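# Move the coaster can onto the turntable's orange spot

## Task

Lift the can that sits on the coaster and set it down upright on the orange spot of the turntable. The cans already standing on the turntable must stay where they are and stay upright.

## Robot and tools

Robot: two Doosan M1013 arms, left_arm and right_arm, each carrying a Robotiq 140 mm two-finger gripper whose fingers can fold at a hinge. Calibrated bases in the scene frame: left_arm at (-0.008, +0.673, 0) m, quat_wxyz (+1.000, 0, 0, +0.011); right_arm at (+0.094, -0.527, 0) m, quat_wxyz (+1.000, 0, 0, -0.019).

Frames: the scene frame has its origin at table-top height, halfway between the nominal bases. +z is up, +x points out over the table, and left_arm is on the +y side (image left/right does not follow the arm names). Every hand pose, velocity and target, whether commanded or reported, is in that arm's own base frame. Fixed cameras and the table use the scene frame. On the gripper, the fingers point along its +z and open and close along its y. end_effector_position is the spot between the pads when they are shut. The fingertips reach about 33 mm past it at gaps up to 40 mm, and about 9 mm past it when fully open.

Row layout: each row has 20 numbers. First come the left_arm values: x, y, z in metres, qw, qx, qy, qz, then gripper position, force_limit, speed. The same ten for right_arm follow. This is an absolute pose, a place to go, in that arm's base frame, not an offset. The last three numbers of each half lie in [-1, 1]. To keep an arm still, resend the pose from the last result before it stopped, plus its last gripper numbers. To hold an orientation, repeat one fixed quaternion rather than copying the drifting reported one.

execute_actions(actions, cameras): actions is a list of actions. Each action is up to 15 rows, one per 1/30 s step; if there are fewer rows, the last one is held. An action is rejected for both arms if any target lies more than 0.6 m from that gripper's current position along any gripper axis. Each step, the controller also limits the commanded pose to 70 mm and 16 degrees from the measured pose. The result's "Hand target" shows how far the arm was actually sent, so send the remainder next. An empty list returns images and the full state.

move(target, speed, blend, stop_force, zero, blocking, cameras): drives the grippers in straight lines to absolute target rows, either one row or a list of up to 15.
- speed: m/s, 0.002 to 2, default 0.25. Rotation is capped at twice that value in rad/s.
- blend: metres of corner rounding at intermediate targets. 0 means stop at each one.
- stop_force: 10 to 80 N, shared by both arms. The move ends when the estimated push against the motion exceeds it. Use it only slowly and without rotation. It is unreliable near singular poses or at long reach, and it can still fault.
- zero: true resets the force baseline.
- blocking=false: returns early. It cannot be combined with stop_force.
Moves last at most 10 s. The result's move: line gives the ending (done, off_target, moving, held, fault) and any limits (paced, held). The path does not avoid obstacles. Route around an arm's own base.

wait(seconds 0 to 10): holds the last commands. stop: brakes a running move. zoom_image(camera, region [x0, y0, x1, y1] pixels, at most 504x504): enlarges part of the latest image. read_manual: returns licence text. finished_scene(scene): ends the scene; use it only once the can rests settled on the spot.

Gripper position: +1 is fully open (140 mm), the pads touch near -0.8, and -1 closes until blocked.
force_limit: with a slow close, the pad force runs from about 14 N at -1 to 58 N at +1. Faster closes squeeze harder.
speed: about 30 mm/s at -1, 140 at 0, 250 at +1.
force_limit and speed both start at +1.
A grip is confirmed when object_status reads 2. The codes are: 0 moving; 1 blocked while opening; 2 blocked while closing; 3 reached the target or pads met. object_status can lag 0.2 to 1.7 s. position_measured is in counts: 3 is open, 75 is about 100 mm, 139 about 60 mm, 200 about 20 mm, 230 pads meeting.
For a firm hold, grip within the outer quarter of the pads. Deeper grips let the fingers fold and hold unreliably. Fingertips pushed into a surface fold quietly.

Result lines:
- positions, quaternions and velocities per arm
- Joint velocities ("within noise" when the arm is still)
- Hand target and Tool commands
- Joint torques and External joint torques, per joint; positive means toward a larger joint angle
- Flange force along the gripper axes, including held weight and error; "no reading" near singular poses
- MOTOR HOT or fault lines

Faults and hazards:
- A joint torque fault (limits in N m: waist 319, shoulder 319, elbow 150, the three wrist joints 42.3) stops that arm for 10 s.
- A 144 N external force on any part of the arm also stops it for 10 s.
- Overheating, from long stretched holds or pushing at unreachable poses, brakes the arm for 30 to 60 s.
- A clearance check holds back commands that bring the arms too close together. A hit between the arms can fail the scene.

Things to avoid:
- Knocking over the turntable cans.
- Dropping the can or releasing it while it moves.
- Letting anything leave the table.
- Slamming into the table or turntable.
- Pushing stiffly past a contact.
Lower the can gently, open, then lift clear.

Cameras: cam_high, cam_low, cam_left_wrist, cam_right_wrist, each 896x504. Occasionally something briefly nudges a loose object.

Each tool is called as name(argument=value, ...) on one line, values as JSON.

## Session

execute_actions(actions=[])

wait(seconds=0.5, cameras=["cam_high"])

wait(seconds=0.5, cameras=["cam_high", "cam_right_wrist", "cam_left_wrist"])

Scene clock: 0.00 s.
left_arm: end_effector_position=(+0.2547, -0.7254, +0.3690) position_measured=3 object_status=3 end_effector_quat_wxyz=(+0.734, +0.439, -0.507, +0.111) | right_arm: end_effector_position=(+0.5584, +0.2755, +0.2412) position_measured=3 object_status=3 end_effector_quat_wxyz=(+0.003, +0.958, +0.288, -0.003)
Joint positions: left_arm=[-0.842 0.428 1.893 -1.736 1.542 3.338] | right_arm=[0.406 0.159 1.76 -0.007 1.228 1.394]
Joint velocities: within noise
Joint torques (N m): no reading
External joint torques (N m): no reading
Flange force (N): no reading
Hand target: left_arm +0.2547, -0.7254, +0.3690; +0.734, +0.439, -0.507, +0.111 | right_arm +0.5584, +0.2755, +0.2412; +0.003, +0.958, +0.288, -0.003
Tool commands: left_gripper/position=+1.0 left_gripper/force_limit=+1.0 left_gripper/speed=+1.0 right_gripper/position=+1.0 right_gripper/force_limit=+1.0 right_gripper/speed=+1.0

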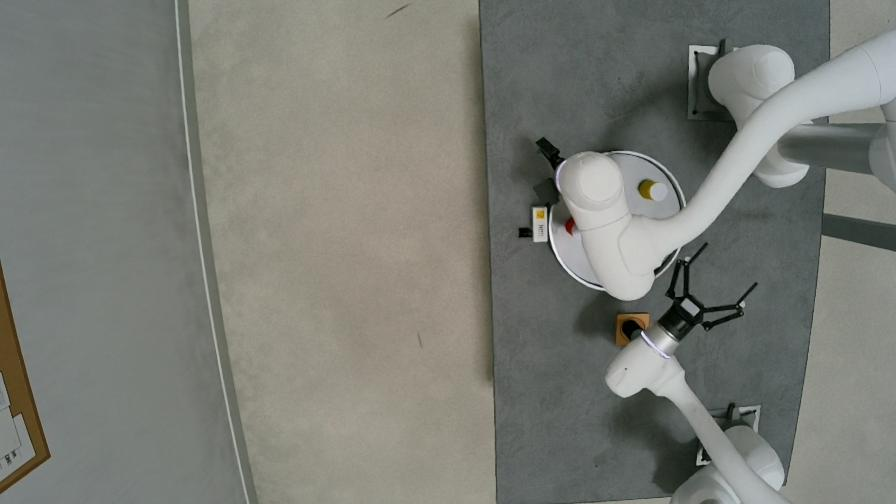

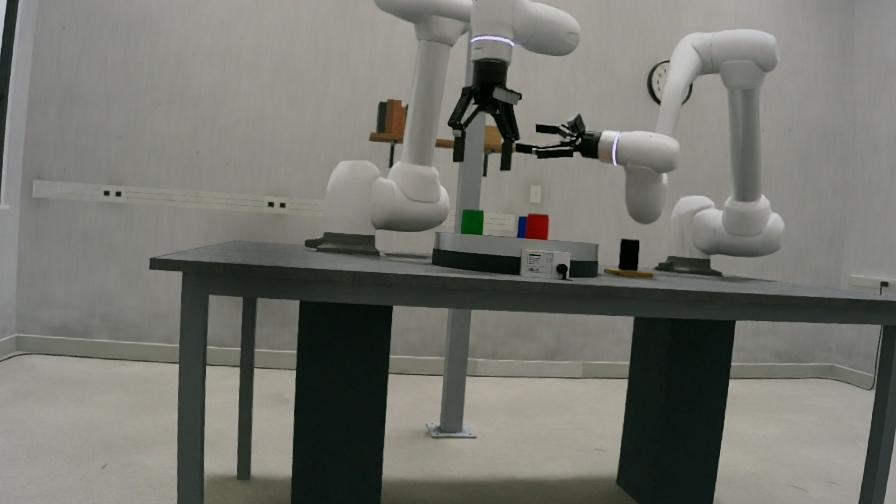

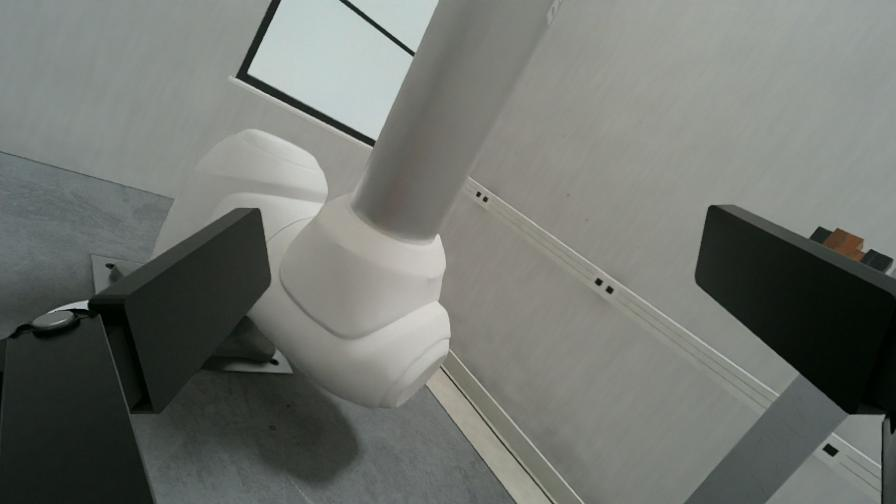

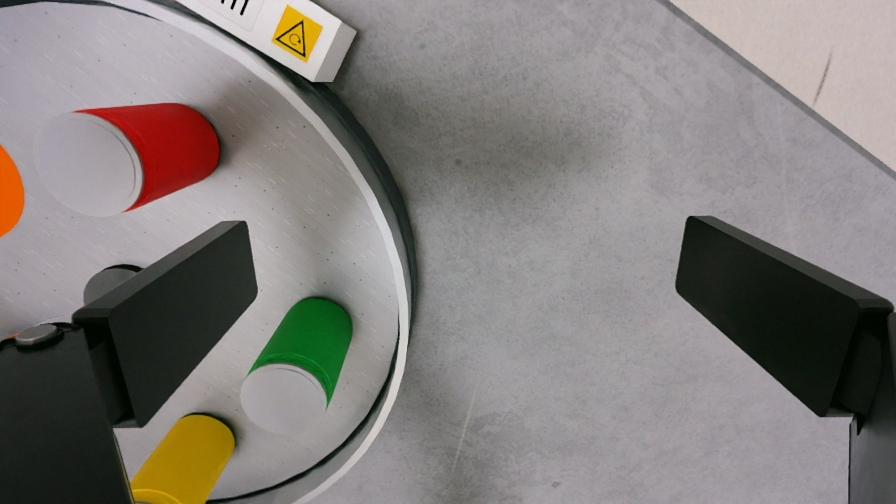

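Scene clock: 0.50 s.
left_arm: end_effector_position=(+0.2547, -0.7254, +0.3690) position_measured=3 object_status=3 end_effector_quat_wxyz=(+0.734, +0.439, -0.507, +0.111) | right_arm: end_effector_position=(+0.5584, +0.2755, +0.2412) position_measured=3 object_status=3 end_effector_quat_wxyz=(+0.003, +0.958, +0.288, -0.003)
Joint positions: left_arm=[-0.842 0.428 1.893 -1.736 1.542 3.338] | right_arm=[0.406 0.159 1.76 -0.007 1.228 1.394]
Joint torques (N m): left_arm=[-1.28 -77.39 -27.89 -2.43 1.85 -0.1] | right_arm=[-0.05 -52.87 -39.47 3.52 0.12 -0.43]
External joint torques (N m): left_arm=[1.37 5.45 -0.6 -0.06 0.03 0.13] | right_arm=[0.13 -2.55 0.44 0.47 -0.15 0.43]
Flange force (N): left_arm=[-0.8 -10.1 -1.9] | right_arm=[-4.6 -1.5 -0.6]
Hand target: left_arm +0.2547, -0.7254, +0.3690; +0.734, +0.439, -0.507, +0.111 | right_arm +0.5584, +0.2755, +0.2412; +0.003, +0.958, +0.288, -0.003
Tool commands: left_gripper/position=+1.0 left_gripper/force_limit=+1.0 left_gripper/speed=+1.0 right_gripper/position=+1.0 right_gripper/force_limit=+1.0 right_gripper/speed=+1.0
wait: 0.50 s; at rest by 0.17 s
Images, in order (width x height): cam_high 896x504.

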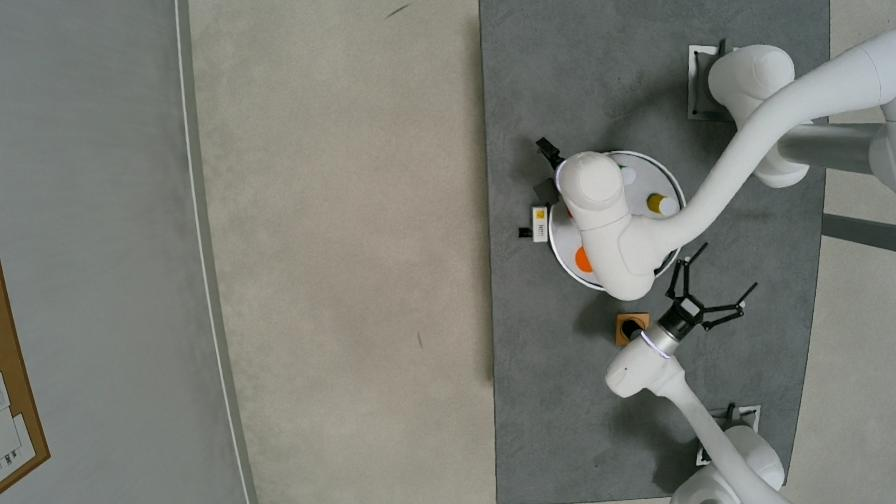

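Scene clock: 1.00 s.
left_arm: end_effector_position=(+0.2547, -0.7254, +0.3690) position_measured=3 object_status=3 end_effector_quat_wxyz=(+0.734, +0.439, -0.507, +0.111) | right_arm: end_effector_position=(+0.5584, +0.2755, +0.2412) position_measured=3 object_status=3 end_effector_quat_wxyz=(+0.003, +0.958, +0.288, -0.003)
Joint positions: left_arm=[-0.842 0.428 1.893 -1.736 1.542 3.338] | right_arm=[0.406 0.159 1.76 -0.007 1.228 1.394]
Joint torques (N m): left_arm=[-0.84 -76.68 -27.79 -2.4 1.91 0.03] | right_arm=[-0.17 -53.34 -39.5 3.5 0.06 -0.43]
External joint torques (N m): left_arm=[0.81 5.11 -0.63 -0.09 -0.05 -0.01] | right_arm=[0.16 -1.85 0.52 0.48 -0.1 0.43]
Flange force (N): left_arm=[-0.5 -9.5 -1.0] | right_arm=[-3.6 -1.4 -0.2]
Hand target: left_arm +0.2547, -0.7254, +0.3690; +0.734, +0.439, -0.507, +0.111 | right_arm +0.5584, +0.2755, +0.2412; +0.003, +0.958, +0.288, -0.003
Tool commands: left_gripper/position=+1.0 left_gripper/force_limit=+1.0 left_gripper/speed=+1.0 right_gripper/position=+1.0 right_gripper/force_limit=+1.0 right_gripper/speed=+1.0
wait: 0.50 s; at rest by 0.17 s
Images, in order (width x height): cam_high 896x504, cam_left_wrist 896x504, cam_right_wrist 896x504.

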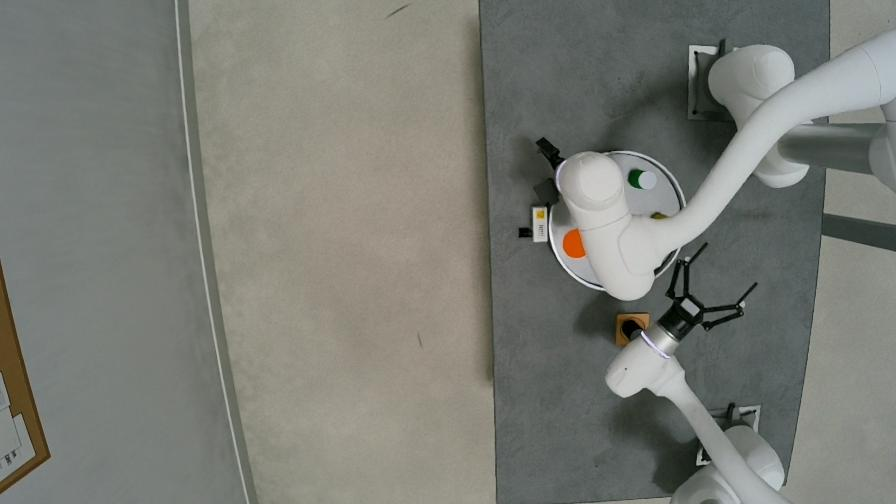

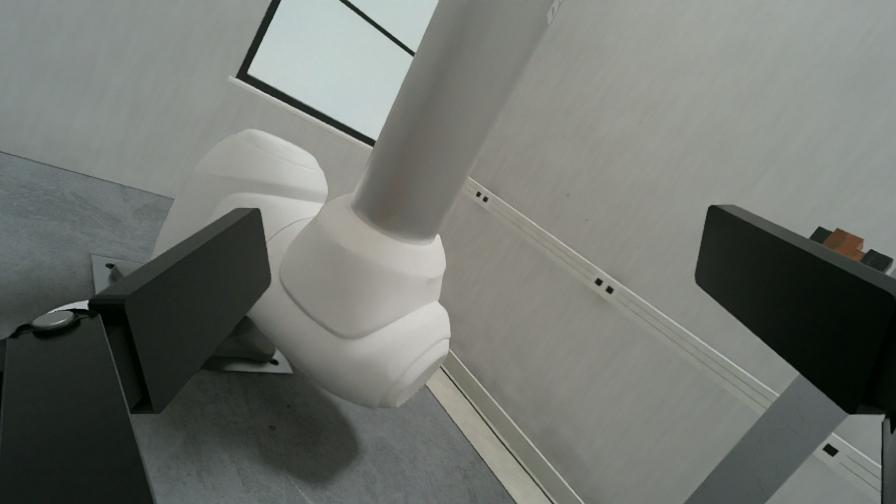

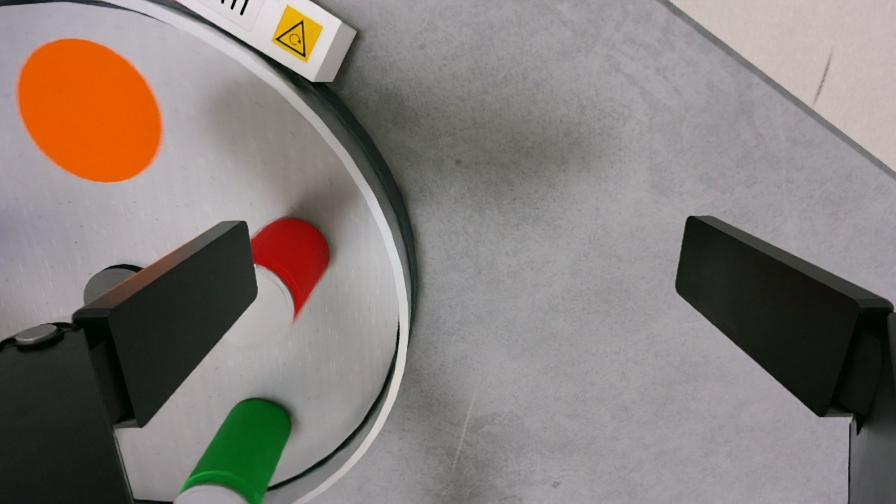

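move(target=[0.385,-0.44,0.26,0,-0.3827,0.9239,0,1,1,1,0.50,-0.08,0.34,0.003,0.958,0.288,-0.003,1,1,1], speed=0.4, cameras=["all"])

wait(seconds=0.5, cameras=["cam_high"])

wait(seconds=0.5, cameras=["cam_high"])

Scene clock: 5.93 s.
left_arm: end_effector_position=(+0.3850, -0.4400, +0.2600) position_measured=3 object_status=3 end_effector_quat_wxyz=(+0.000, -0.383, +0.924, +0.000) | right_arm: end_effector_position=(+0.5000, -0.0800, +0.3400) position_measured=3 object_status=3 end_effector_quat_wxyz=(+0.003, +0.958, +0.288, -0.003)
Joint positions: left_arm=[-0.911 0.087 1.808 0 1.247 3.016] | right_arm=[-0.221 -0.071 1.819 -0.008 1.396 0.767]
Joint torques (N m): left_arm=[-1.22 -53.47 -39.38 4.26 -0.13 0.05] | right_arm=[-0.48 -31.91 -41.63 3.72 0.1 -0.4]
External joint torques (N m): left_arm=[1.21 4.34 -0.85 -0.17 0.12 -0.05] | right_arm=[0.61 -1.71 0.77 0.5 -0.14 0.4]
Flange force (N): left_arm=[-1.4 -8.6 1.0] | right_arm=[-1.5 -4.1 1.0]
Hand target: left_arm +0.3850, -0.4400, +0.2600; +0.000, -0.383, +0.924, +0.000 | right_arm +0.5000, -0.0800, +0.3400; +0.003, +0.958, +0.288, -0.003
Off the commanded pose: left_arm 0.000 m, 0 deg | right_arm 0.000 m, 0 deg.
move: done

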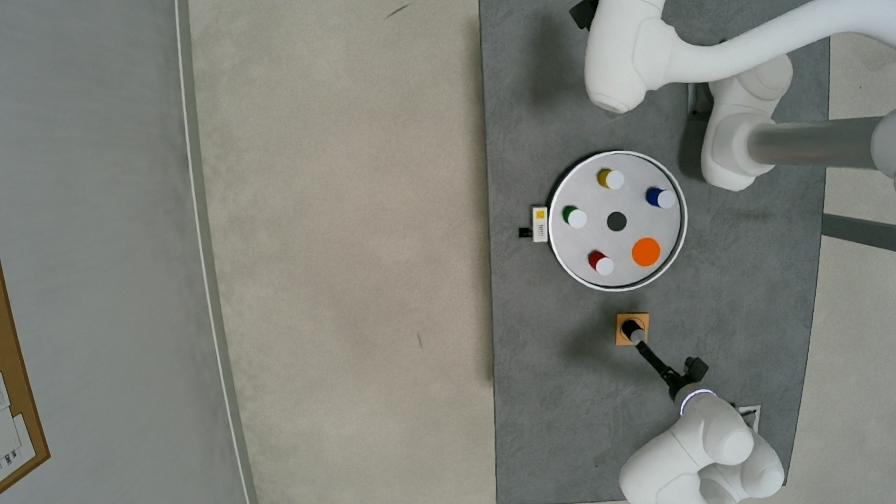

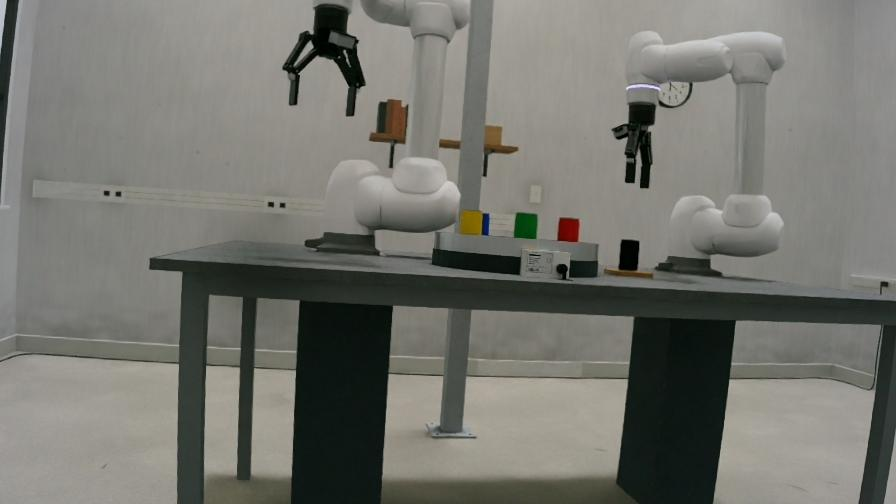

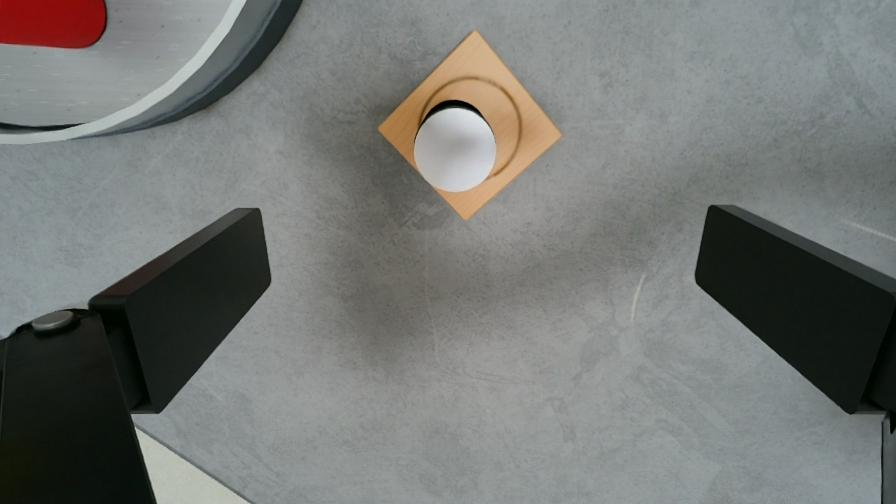

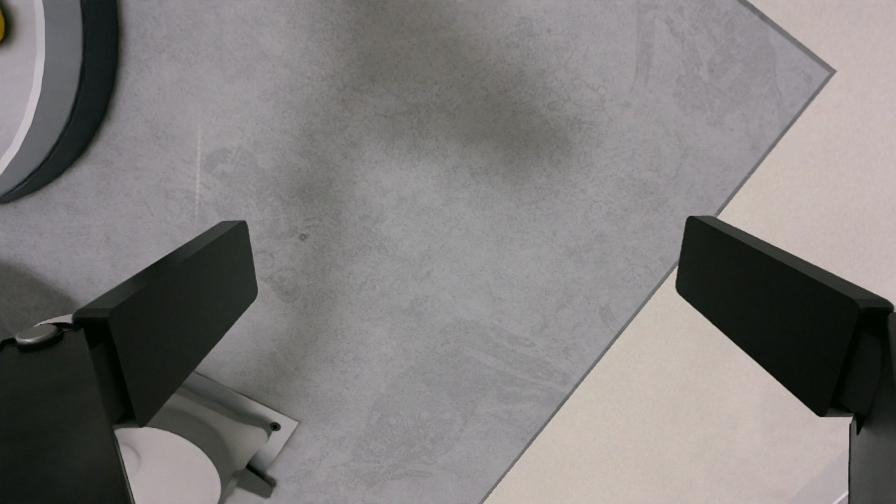

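Scene clock: 6.43 s.
left_arm: end_effector_position=(+0.3850, -0.4400, +0.2600) position_measured=3 object_status=3 end_effector_quat_wxyz=(+0.000, -0.383, +0.924, +0.000) | right_arm: end_effector_position=(+0.5000, -0.0800, +0.3400) position_measured=3 object_status=3 end_effector_quat_wxyz=(+0.003, +0.958, +0.288, -0.003)
Joint positions: left_arm=[-0.911 0.087 1.808 0 1.247 3.016] | right_arm=[-0.221 -0.071 1.819 -0.008 1.396 0.767]
Joint torques (N m): left_arm=[-1.61 -53.17 -39.27 4.22 -0.14 -0.06] | right_arm=[-0.16 -31.6 -41.34 3.66 0.06 -0.42]
External joint torques (N m): left_arm=[1.57 3.57 -1.14 -0.12 0.13 0.06] | right_arm=[0.18 -1.5 0.6 0.53 -0.1 0.42]
Flange force (N): left_arm=[-2.3 -7.9 0.2] | right_arm=[-1.6 -3.1 0.7]
Hand target: left_arm +0.3850, -0.4400, +0.2600; +0.000, -0.383, +0.924, +0.000 | right_arm +0.5000, -0.0800, +0.3400; +0.003, +0.958, +0.288, -0.003
Tool commands: left_gripper/position=+1.0 left_gripper/force_limit=+1.0 left_gripper/speed=+1.0 right_gripper/position=+1.0 right_gripper/force_limit=+1.0 right_gripper/speed=+1.0
Off the commanded pose: left_arm 0.000 m, 0 deg | right_arm 0.000 m, 0 deg.
wait: 0.50 s; at rest by 0.17 s
Images, in order (width x height): cam_high 896x504.

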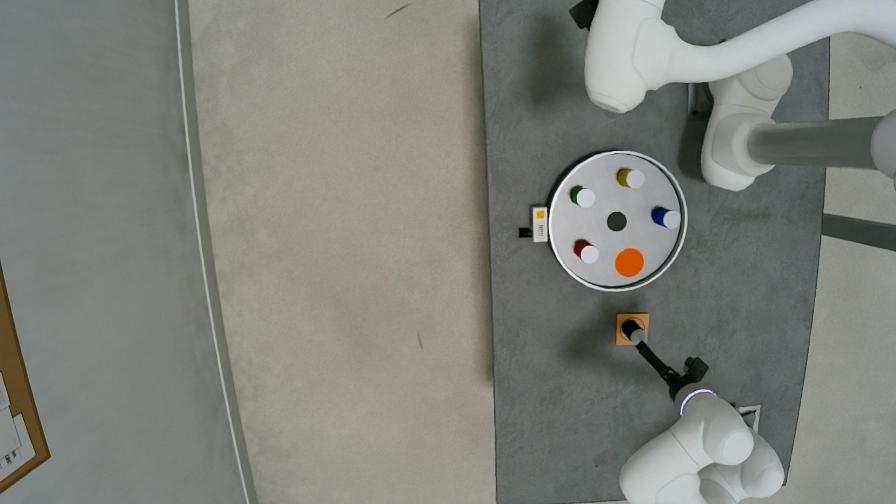

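Scene clock: 6.93 s.
left_arm: end_effector_position=(+0.3850, -0.4400, +0.2600) position_measured=3 object_status=3 end_effector_quat_wxyz=(+0.000, -0.383, +0.924, +0.000) | right_arm: end_effector_position=(+0.5000, -0.0800, +0.3400) position_measured=3 object_status=3 end_effector_quat_wxyz=(+0.003, +0.958, +0.288, -0.003)
Joint positions: left_arm=[-0.911 0.087 1.808 0 1.247 3.016] | right_arm=[-0.221 -0.071 1.819 -0.008 1.396 0.767]
Joint torques (N m): left_arm=[-1.03 -53.67 -38.99 4.22 -0.07 -0.01] | right_arm=[-0.41 -31.73 -41.29 3.67 0.18 -0.45]
External joint torques (N m): left_arm=[0.96 4.2 -1.28 -0.13 0.06 0.01] | right_arm=[0.42 -2.09 0.38 0.53 -0.22 0.45]
Flange force (N): left_arm=[-1.1 -9.0 0.4] | right_arm=[-1.7 -3.9 0.4]
Hand target: left_arm +0.3850, -0.4400, +0.2600; +0.000, -0.383, +0.924, +0.000 | right_arm +0.5000, -0.0800, +0.3400; +0.003, +0.958, +0.288, -0.003
Tool commands: left_gripper/position=+1.0 left_gripper/force_limit=+1.0 left_gripper/speed=+1.0 right_gripper/position=+1.0 right_gripper/force_limit=+1.0 right_gripper/speed=+1.0
Off the commanded pose: left_arm 0.000 m, 0 deg | right_arm 0.000 m, 0 deg.
wait: 0.50 s; at rest by 0.17 s
Images, in order (width x height): cam_high 896x504.

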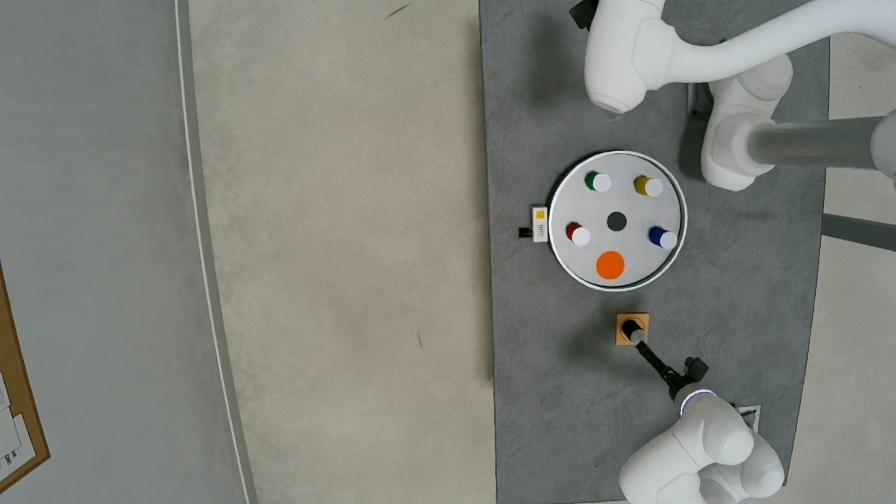

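move(target=[[0.3866,-0.4508,0.16,0,-0.3827,0.9239,0,0.11,-0.5,0,0.50,-0.08,0.34,0.003,0.958,0.288,-0.003,1,1,1],[0.3866,-0.4508,0.11,0,-0.3827,0.9239,0,0.11,-0.5,0,0.50,-0.08,0.34,0.003,0.958,0.288,-0.003,1,1,1],[0.3866,-0.4508,0.11,0,-0.3827,0.9239,0,-1,-0.5,-1,0.50,-0.08,0.34,0.003,0.958,0.288,-0.003,1,1,1]], speed=[0.2,0.1,0.1], blend=[0.01,0,0], cameras=["cam_left_wrist","cam_high"])

wait(seconds=0.8, cameras=["cam_low","cam_high"])

Scene clock: 10.40 s.
left_arm: end_effector_position=(+0.3866, -0.4508, +0.1100) position_measured=152 object_status=0 end_effector_quat_wxyz=(+0.000, -0.383, +0.924, +0.000) | right_arm: end_effector_position=(+0.5000, -0.0800, +0.3400) position_measured=3 object_status=3 end_effector_quat_wxyz=(+0.003, +0.958, +0.288, -0.003)
Joint positions: left_arm=[-0.92 0.214 1.957 0 0.97 3.007] | right_arm=[-0.221 -0.071 1.819 -0.008 1.396 0.767]
Joint torques (N m): left_arm=[-0.93 -57.14 -32.43 3.72 -0.89 -0.08] | right_arm=[-0.12 -31.82 -41.27 3.66 0.12 -0.41]
External joint torques (N m): left_arm=[0.67 -0.22 -2.75 -0.16 0.87 0.08] | right_arm=[0.19 -1.98 0.37 0.55 -0.15 0.41]
Flange force (N): left_arm=[-0.9 -5.3 -4.3] | right_arm=[-1.9 -3.4 0.3]
Hand target: left_arm +0.3866, -0.4508, +0.1100; +0.000, -0.383, +0.924, +0.000 | right_arm +0.5000, -0.0800, +0.3400; +0.003, +0.958, +0.288, -0.003
Off the commanded pose: left_arm 0.000 m, 0 deg | right_arm 0.000 m, 0 deg.
move: done
Images, in order (width x height): cam_high 896x504, cam_left_wrist 896x504.

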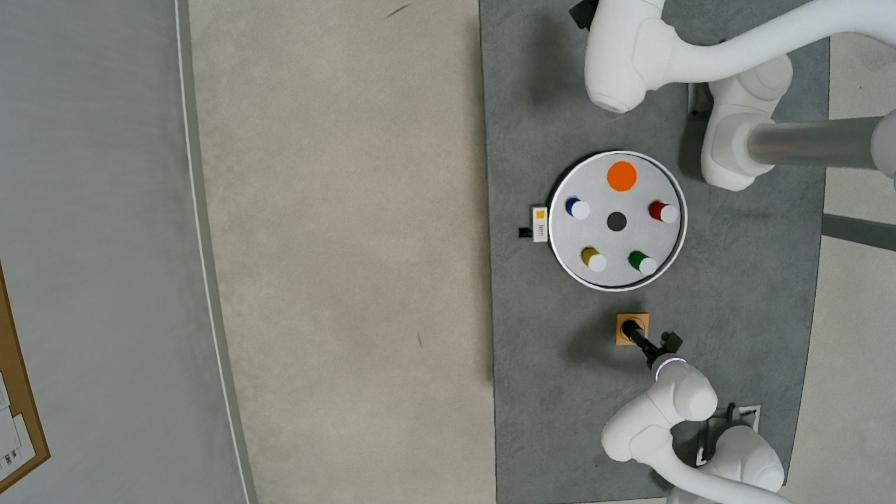

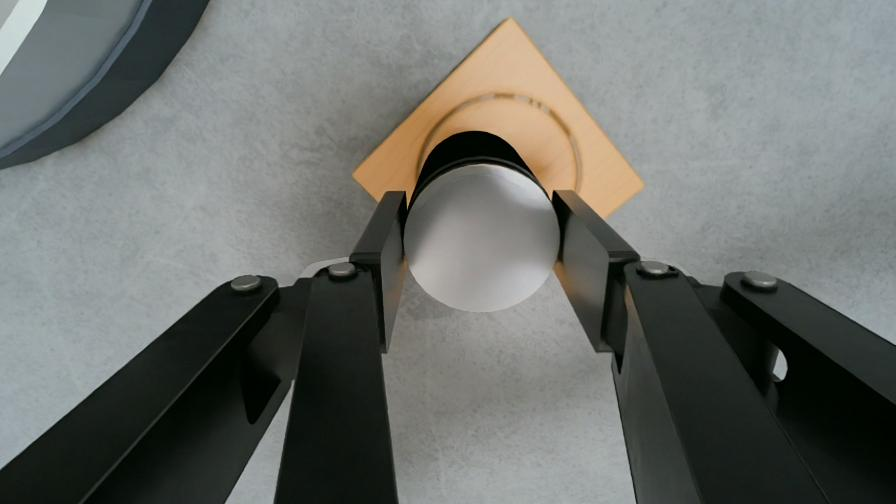

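Scene clock: 11.20 s.
left_arm: end_effector_position=(+0.3866, -0.4508, +0.1100) position_measured=152 object_status=2 end_effector_quat_wxyz=(+0.000, -0.383, +0.924, +0.000) | right_arm: end_effector_position=(+0.5000, -0.0800, +0.3400) position_measured=3 object_status=3 end_effector_quat_wxyz=(+0.003, +0.958, +0.288, -0.003)
Joint positions: left_arm=[-0.92 0.214 1.957 0 0.97 3.007] | right_arm=[-0.221 -0.071 1.819 -0.008 1.396 0.767]
Joint torques (N m): left_arm=[-1.67 -57.56 -32.54 3.73 -0.99 -0.06] | right_arm=[-0.07 -32.15 -41.26 3.67 0.12 -0.42]
External joint torques (N m): left_arm=[1.76 0.12 -2.46 -0.17 0.98 0.06] | right_arm=[0.07 -1.53 0.37 0.54 -0.15 0.42]
Flange force (N): left_arm=[-2.6 -5.5 -4.0] | right_arm=[-1.6 -2.7 0.4]
Hand target: left_arm +0.3866, -0.4508, +0.1100; +0.000, -0.383, +0.924, +0.000 | right_arm +0.5000, -0.0800, +0.3400; +0.003, +0.958, +0.288, -0.003
Tool commands: left_gripper/position=-1.0 left_gripper/force_limit=-0.5 left_gripper/speed=-1.0 right_gripper/position=+1.0 right_gripper/force_limit=+1.0 right_gripper/speed=+1.0
Off the commanded pose: left_arm 0.000 m, 0 deg | right_arm 0.000 m, 0 deg.
wait: 0.80 s; at rest by 0.17 s
Images, in order (width x height): cam_high 896x504, cam_low 896x504.

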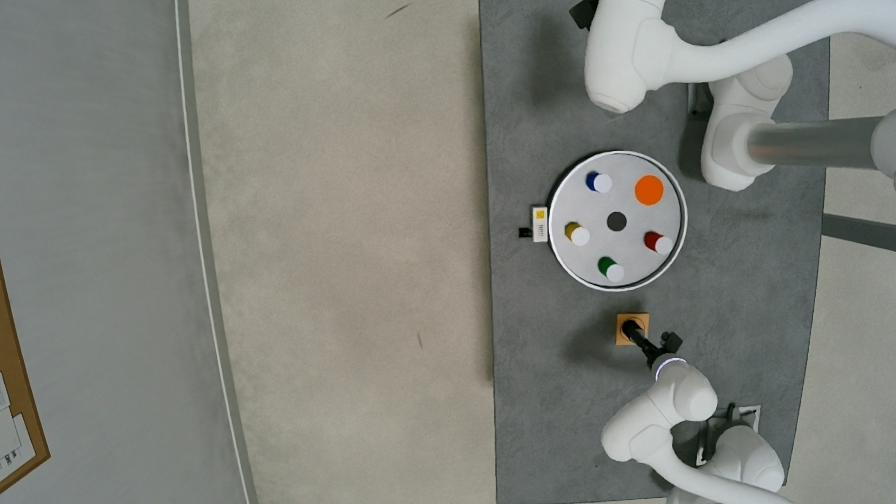

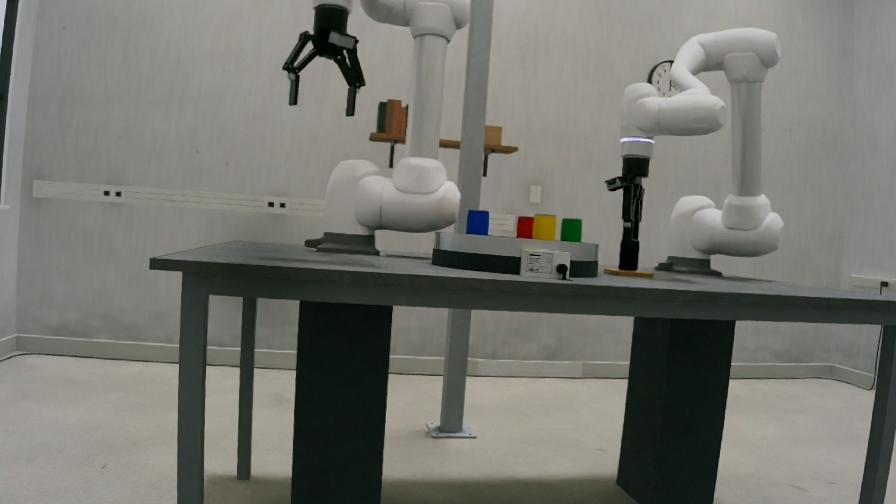

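move(target=[[0.3866,-0.4508,0.28,0,-0.3827,0.9239,0,-1,-0.5,-1,0.50,-0.08,0.34,0.003,0.958,0.288,-0.003,1,1,1],[0.3349,-0.7150,0.28,0,-0.3827,0.9239,0,-1,-0.5,-1,0.50,-0.08,0.34,0.003,0.958,0.288,-0.003,1,1,1]], speed=[0.2,0.25], blend=[0.03,0], cameras=["cam_left_wrist","cam_high"])

Scene clock: 15.20 s.
left_arm: end_effector_position=(+0.3349, -0.7150, +0.2800) position_measured=152 object_status=2 end_effector_quat_wxyz=(+0.000, -0.383, +0.924, +0.000) | right_arm: end_effector_position=(+0.5000, -0.0800, +0.3400) position_measured=3 object_status=3 end_effector_quat_wxyz=(+0.003, +0.958, +0.288, -0.003)
Joint positions: left_arm=[-1.176 0.399 1.372 0 1.37 2.751] | right_arm=[-0.221 -0.071 1.819 -0.008 1.396 0.767]
Joint torques (N m): left_arm=[-0.28 -90.68 -42.19 4.33 -0.09 -0.08] | right_arm=[-0.25 -31.77 -41.24 3.72 0.12 -0.42]
External joint torques (N m): left_arm=[0.32 8.89 0.76 -0.12 0.07 0.08] | right_arm=[0.22 -1.95 0.36 0.49 -0.15 0.42]
Flange force (N): left_arm=[3.8 -12.1 3.8] | right_arm=[-1.8 -3.4 0.3]
Hand target: left_arm +0.3349, -0.7150, +0.2800; +0.000, -0.383, +0.924, +0.000 | right_arm +0.5000, -0.0800, +0.3400; +0.003, +0.958, +0.288, -0.003
Off the commanded pose: left_arm 0.000 m, 0 deg | right_arm 0.000 m, 0 deg.
move: done
Images, in order (width x height): cam_high 896x504, cam_left_wrist 896x504.

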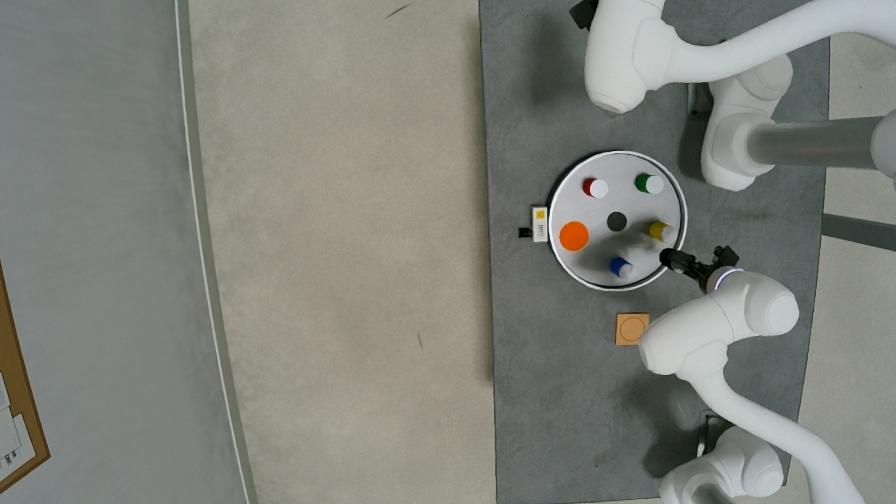

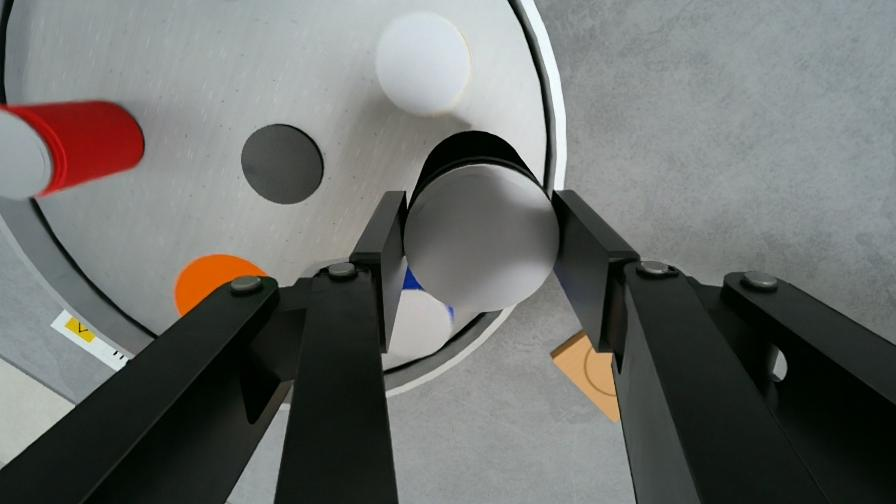

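wait(seconds=3.55)

move(target=[[0.3612,-0.6909,0.272,0,-0.3827,0.9239,0,-1,-0.5,-1,0.50,-0.08,0.34,0.003,0.958,0.288,-0.003,1,1,1],[0.3929,-0.6744,0.24,0,-0.3827,0.9239,0,-1,-0.5,-1,0.50,-0.08,0.34,0.003,0.958,0.288,-0.003,1,1,1],[0.4279,-0.6666,0.21,0,-0.3827,0.9239,0,-1,-0.5,-1,0.50,-0.08,0.34,0.003,0.958,0.288,-0.003,1,1,1],[0.4636,-0.6682,0.20,0,-0.3827,0.9239,0,-1,-0.5,-1,0.50,-0.08,0.34,0.003,0.958,0.288,-0.003,1,1,1],[0.4977,-0.6789,0.20,0,-0.3827,0.9239,0,-1,-0.5,-1,0.50,-0.08,0.34,0.003,0.958,0.288,-0.003,1,1,1],[0.5279,-0.6982,0.20,0,-0.3827,0.9239,0,-1,-0.5,-1,0.50,-0.08,0.34,0.003,0.958,0.288,-0.003,1,1,1],[0.5520,-0.7245,0.20,0,-0.3827,0.9239,0,-1,-0.5,-1,0.50,-0.08,0.34,0.003,0.958,0.288,-0.003,1,1,1],[0.5685,-0.7562,0.20,0,-0.3827,0.9239,0,-1,-0.5,-1,0.50,-0.08,0.34,0.003,0.958,0.288,-0.003,1,1,1],[0.5763,-0.7912,0.28,0,-0.3827,0.9239,0,-1,-0.5,-1,0.50,-0.08,0.34,0.003,0.958,0.288,-0.003,1,1,1],[0.5747,-0.8269,0.30,0,-0.3827,0.9239,0,-1,-0.5,-1,0.50,-0.08,0.34,0.003,0.958,0.288,-0.003,1,1,1]], speed=[0.125,0.165,0.161,0.127,0.1228,0.1228,0.1228,0.1228,0.2,0.125], blend=0.015, blocking=false, cameras=["cam_left_wrist"])

Scene clock: 19.63 s.
left_arm: end_effector_position=(+0.3349, -0.7150, +0.2800) position_measured=152 object_status=2 end_effector_quat_wxyz=(+0.000, -0.383, +0.924, +0.000) | right_arm: end_effector_position=(+0.5000, -0.0800, +0.3400) position_measured=3 object_status=3 end_effector_quat_wxyz=(+0.003, +0.958, +0.288, -0.003)
Joint positions: left_arm=[-1.176 0.399 1.372 0 1.37 2.751] | right_arm=[-0.221 -0.071 1.819 -0.008 1.396 0.767]
Joint torques (N m): left_arm=[-1.26 -89.05 -41.63 4.41 -0.02 -0.09] | right_arm=[-0.15 -31.79 -41.23 3.68 0.13 -0.37]
External joint torques (N m): left_arm=[1.28 6.74 -0.05 -0.18 -0.01 0.09] | right_arm=[0.02 -1.58 0.39 0.52 -0.16 0.37]
Flange force (N): left_arm=[2.1 -11.0 2.2] | right_arm=[-1.8 -2.7 0.4]
Hand target: left_arm +0.3349, -0.7150, +0.2800; +0.000, -0.383, +0.924, +0.000 | right_arm +0.5000, -0.0800, +0.3400; +0.003, +0.958, +0.288, -0.003
Tool commands: left_gripper/position=-1.0 left_gripper/force_limit=-0.5 left_gripper/speed=-1.0 right_gripper/position=+1.0 right_gripper/force_limit=+1.0 right_gripper/speed=+1.0
Off the commanded pose: left_arm 0.000 m, 0 deg | right_arm 0.000 m, 0 deg.
wait: 3.57 s; at rest from the start

Scene clock: 20.13 s.
left_arm: end_effector_position=(+0.3695, -0.6867, +0.2630) position_measured=152 object_status=2 end_effector_quat_wxyz=(+0.000, -0.383, +0.924, +0.000) end_effector_velocity=(+0.103, +0.061, -0.097) end_effector_angular_velocity=(+0.003, +0.002, -0.002) | right_arm: end_effector_position=(+0.5000, -0.0800, +0.3400) position_measured=3 object_status=3 end_effector_quat_wxyz=(+0.003, +0.958, +0.288, -0.003)
Joint positions: left_arm=[-1.121 0.39 1.417 0 1.335 2.805] | right_arm=[-0.221 -0.071 1.819 -0.008 1.396 0.767]
Joint velocities: left_arm=[0.153 0.032 0.134 -0.001 -0.161 0.155] | right_arm=[within noise]
Joint torques (N m): left_arm=[-1.48 -82.39 -39.49 4.29 -0.02 0.11] | right_arm=[-0.6 -32.03 -41.23 3.76 0.1 -0.44]
External joint torques (N m): left_arm=[1.81 5.35 -0.2 -0.23 -0.01 -0.11] | right_arm=[0.63 -1.58 0.36 0.44 -0.13 0.44]
Flange force (N): left_arm=[0.5 -9.3 1.8] | right_arm=[-0.8 -3.6 0.3]
Hand target: left_arm +0.3804, -0.6805, +0.2524; +0.000, -0.383, +0.924, +0.000 | right_arm +0.5000, -0.0800, +0.3400; +0.003, +0.958, +0.288, -0.003
Tool commands: left_gripper/position=-1.0 left_gripper/force_limit=-0.5 left_gripper/speed=-1.0 right_gripper/position=+1.0 right_gripper/force_limit=+1.0 right_gripper/speed=+1.0
Off the commanded pose: left_arm 0.251 m, 0 deg | right_arm 0.000 m, 0 deg.
move: running; path passed 1 of 10 targets
Images, in order (width x height): cam_left_wrist 896x504.

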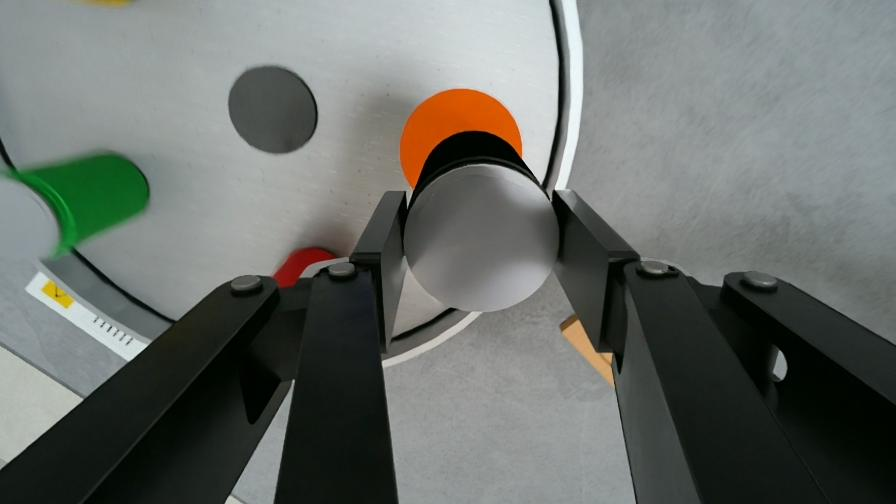

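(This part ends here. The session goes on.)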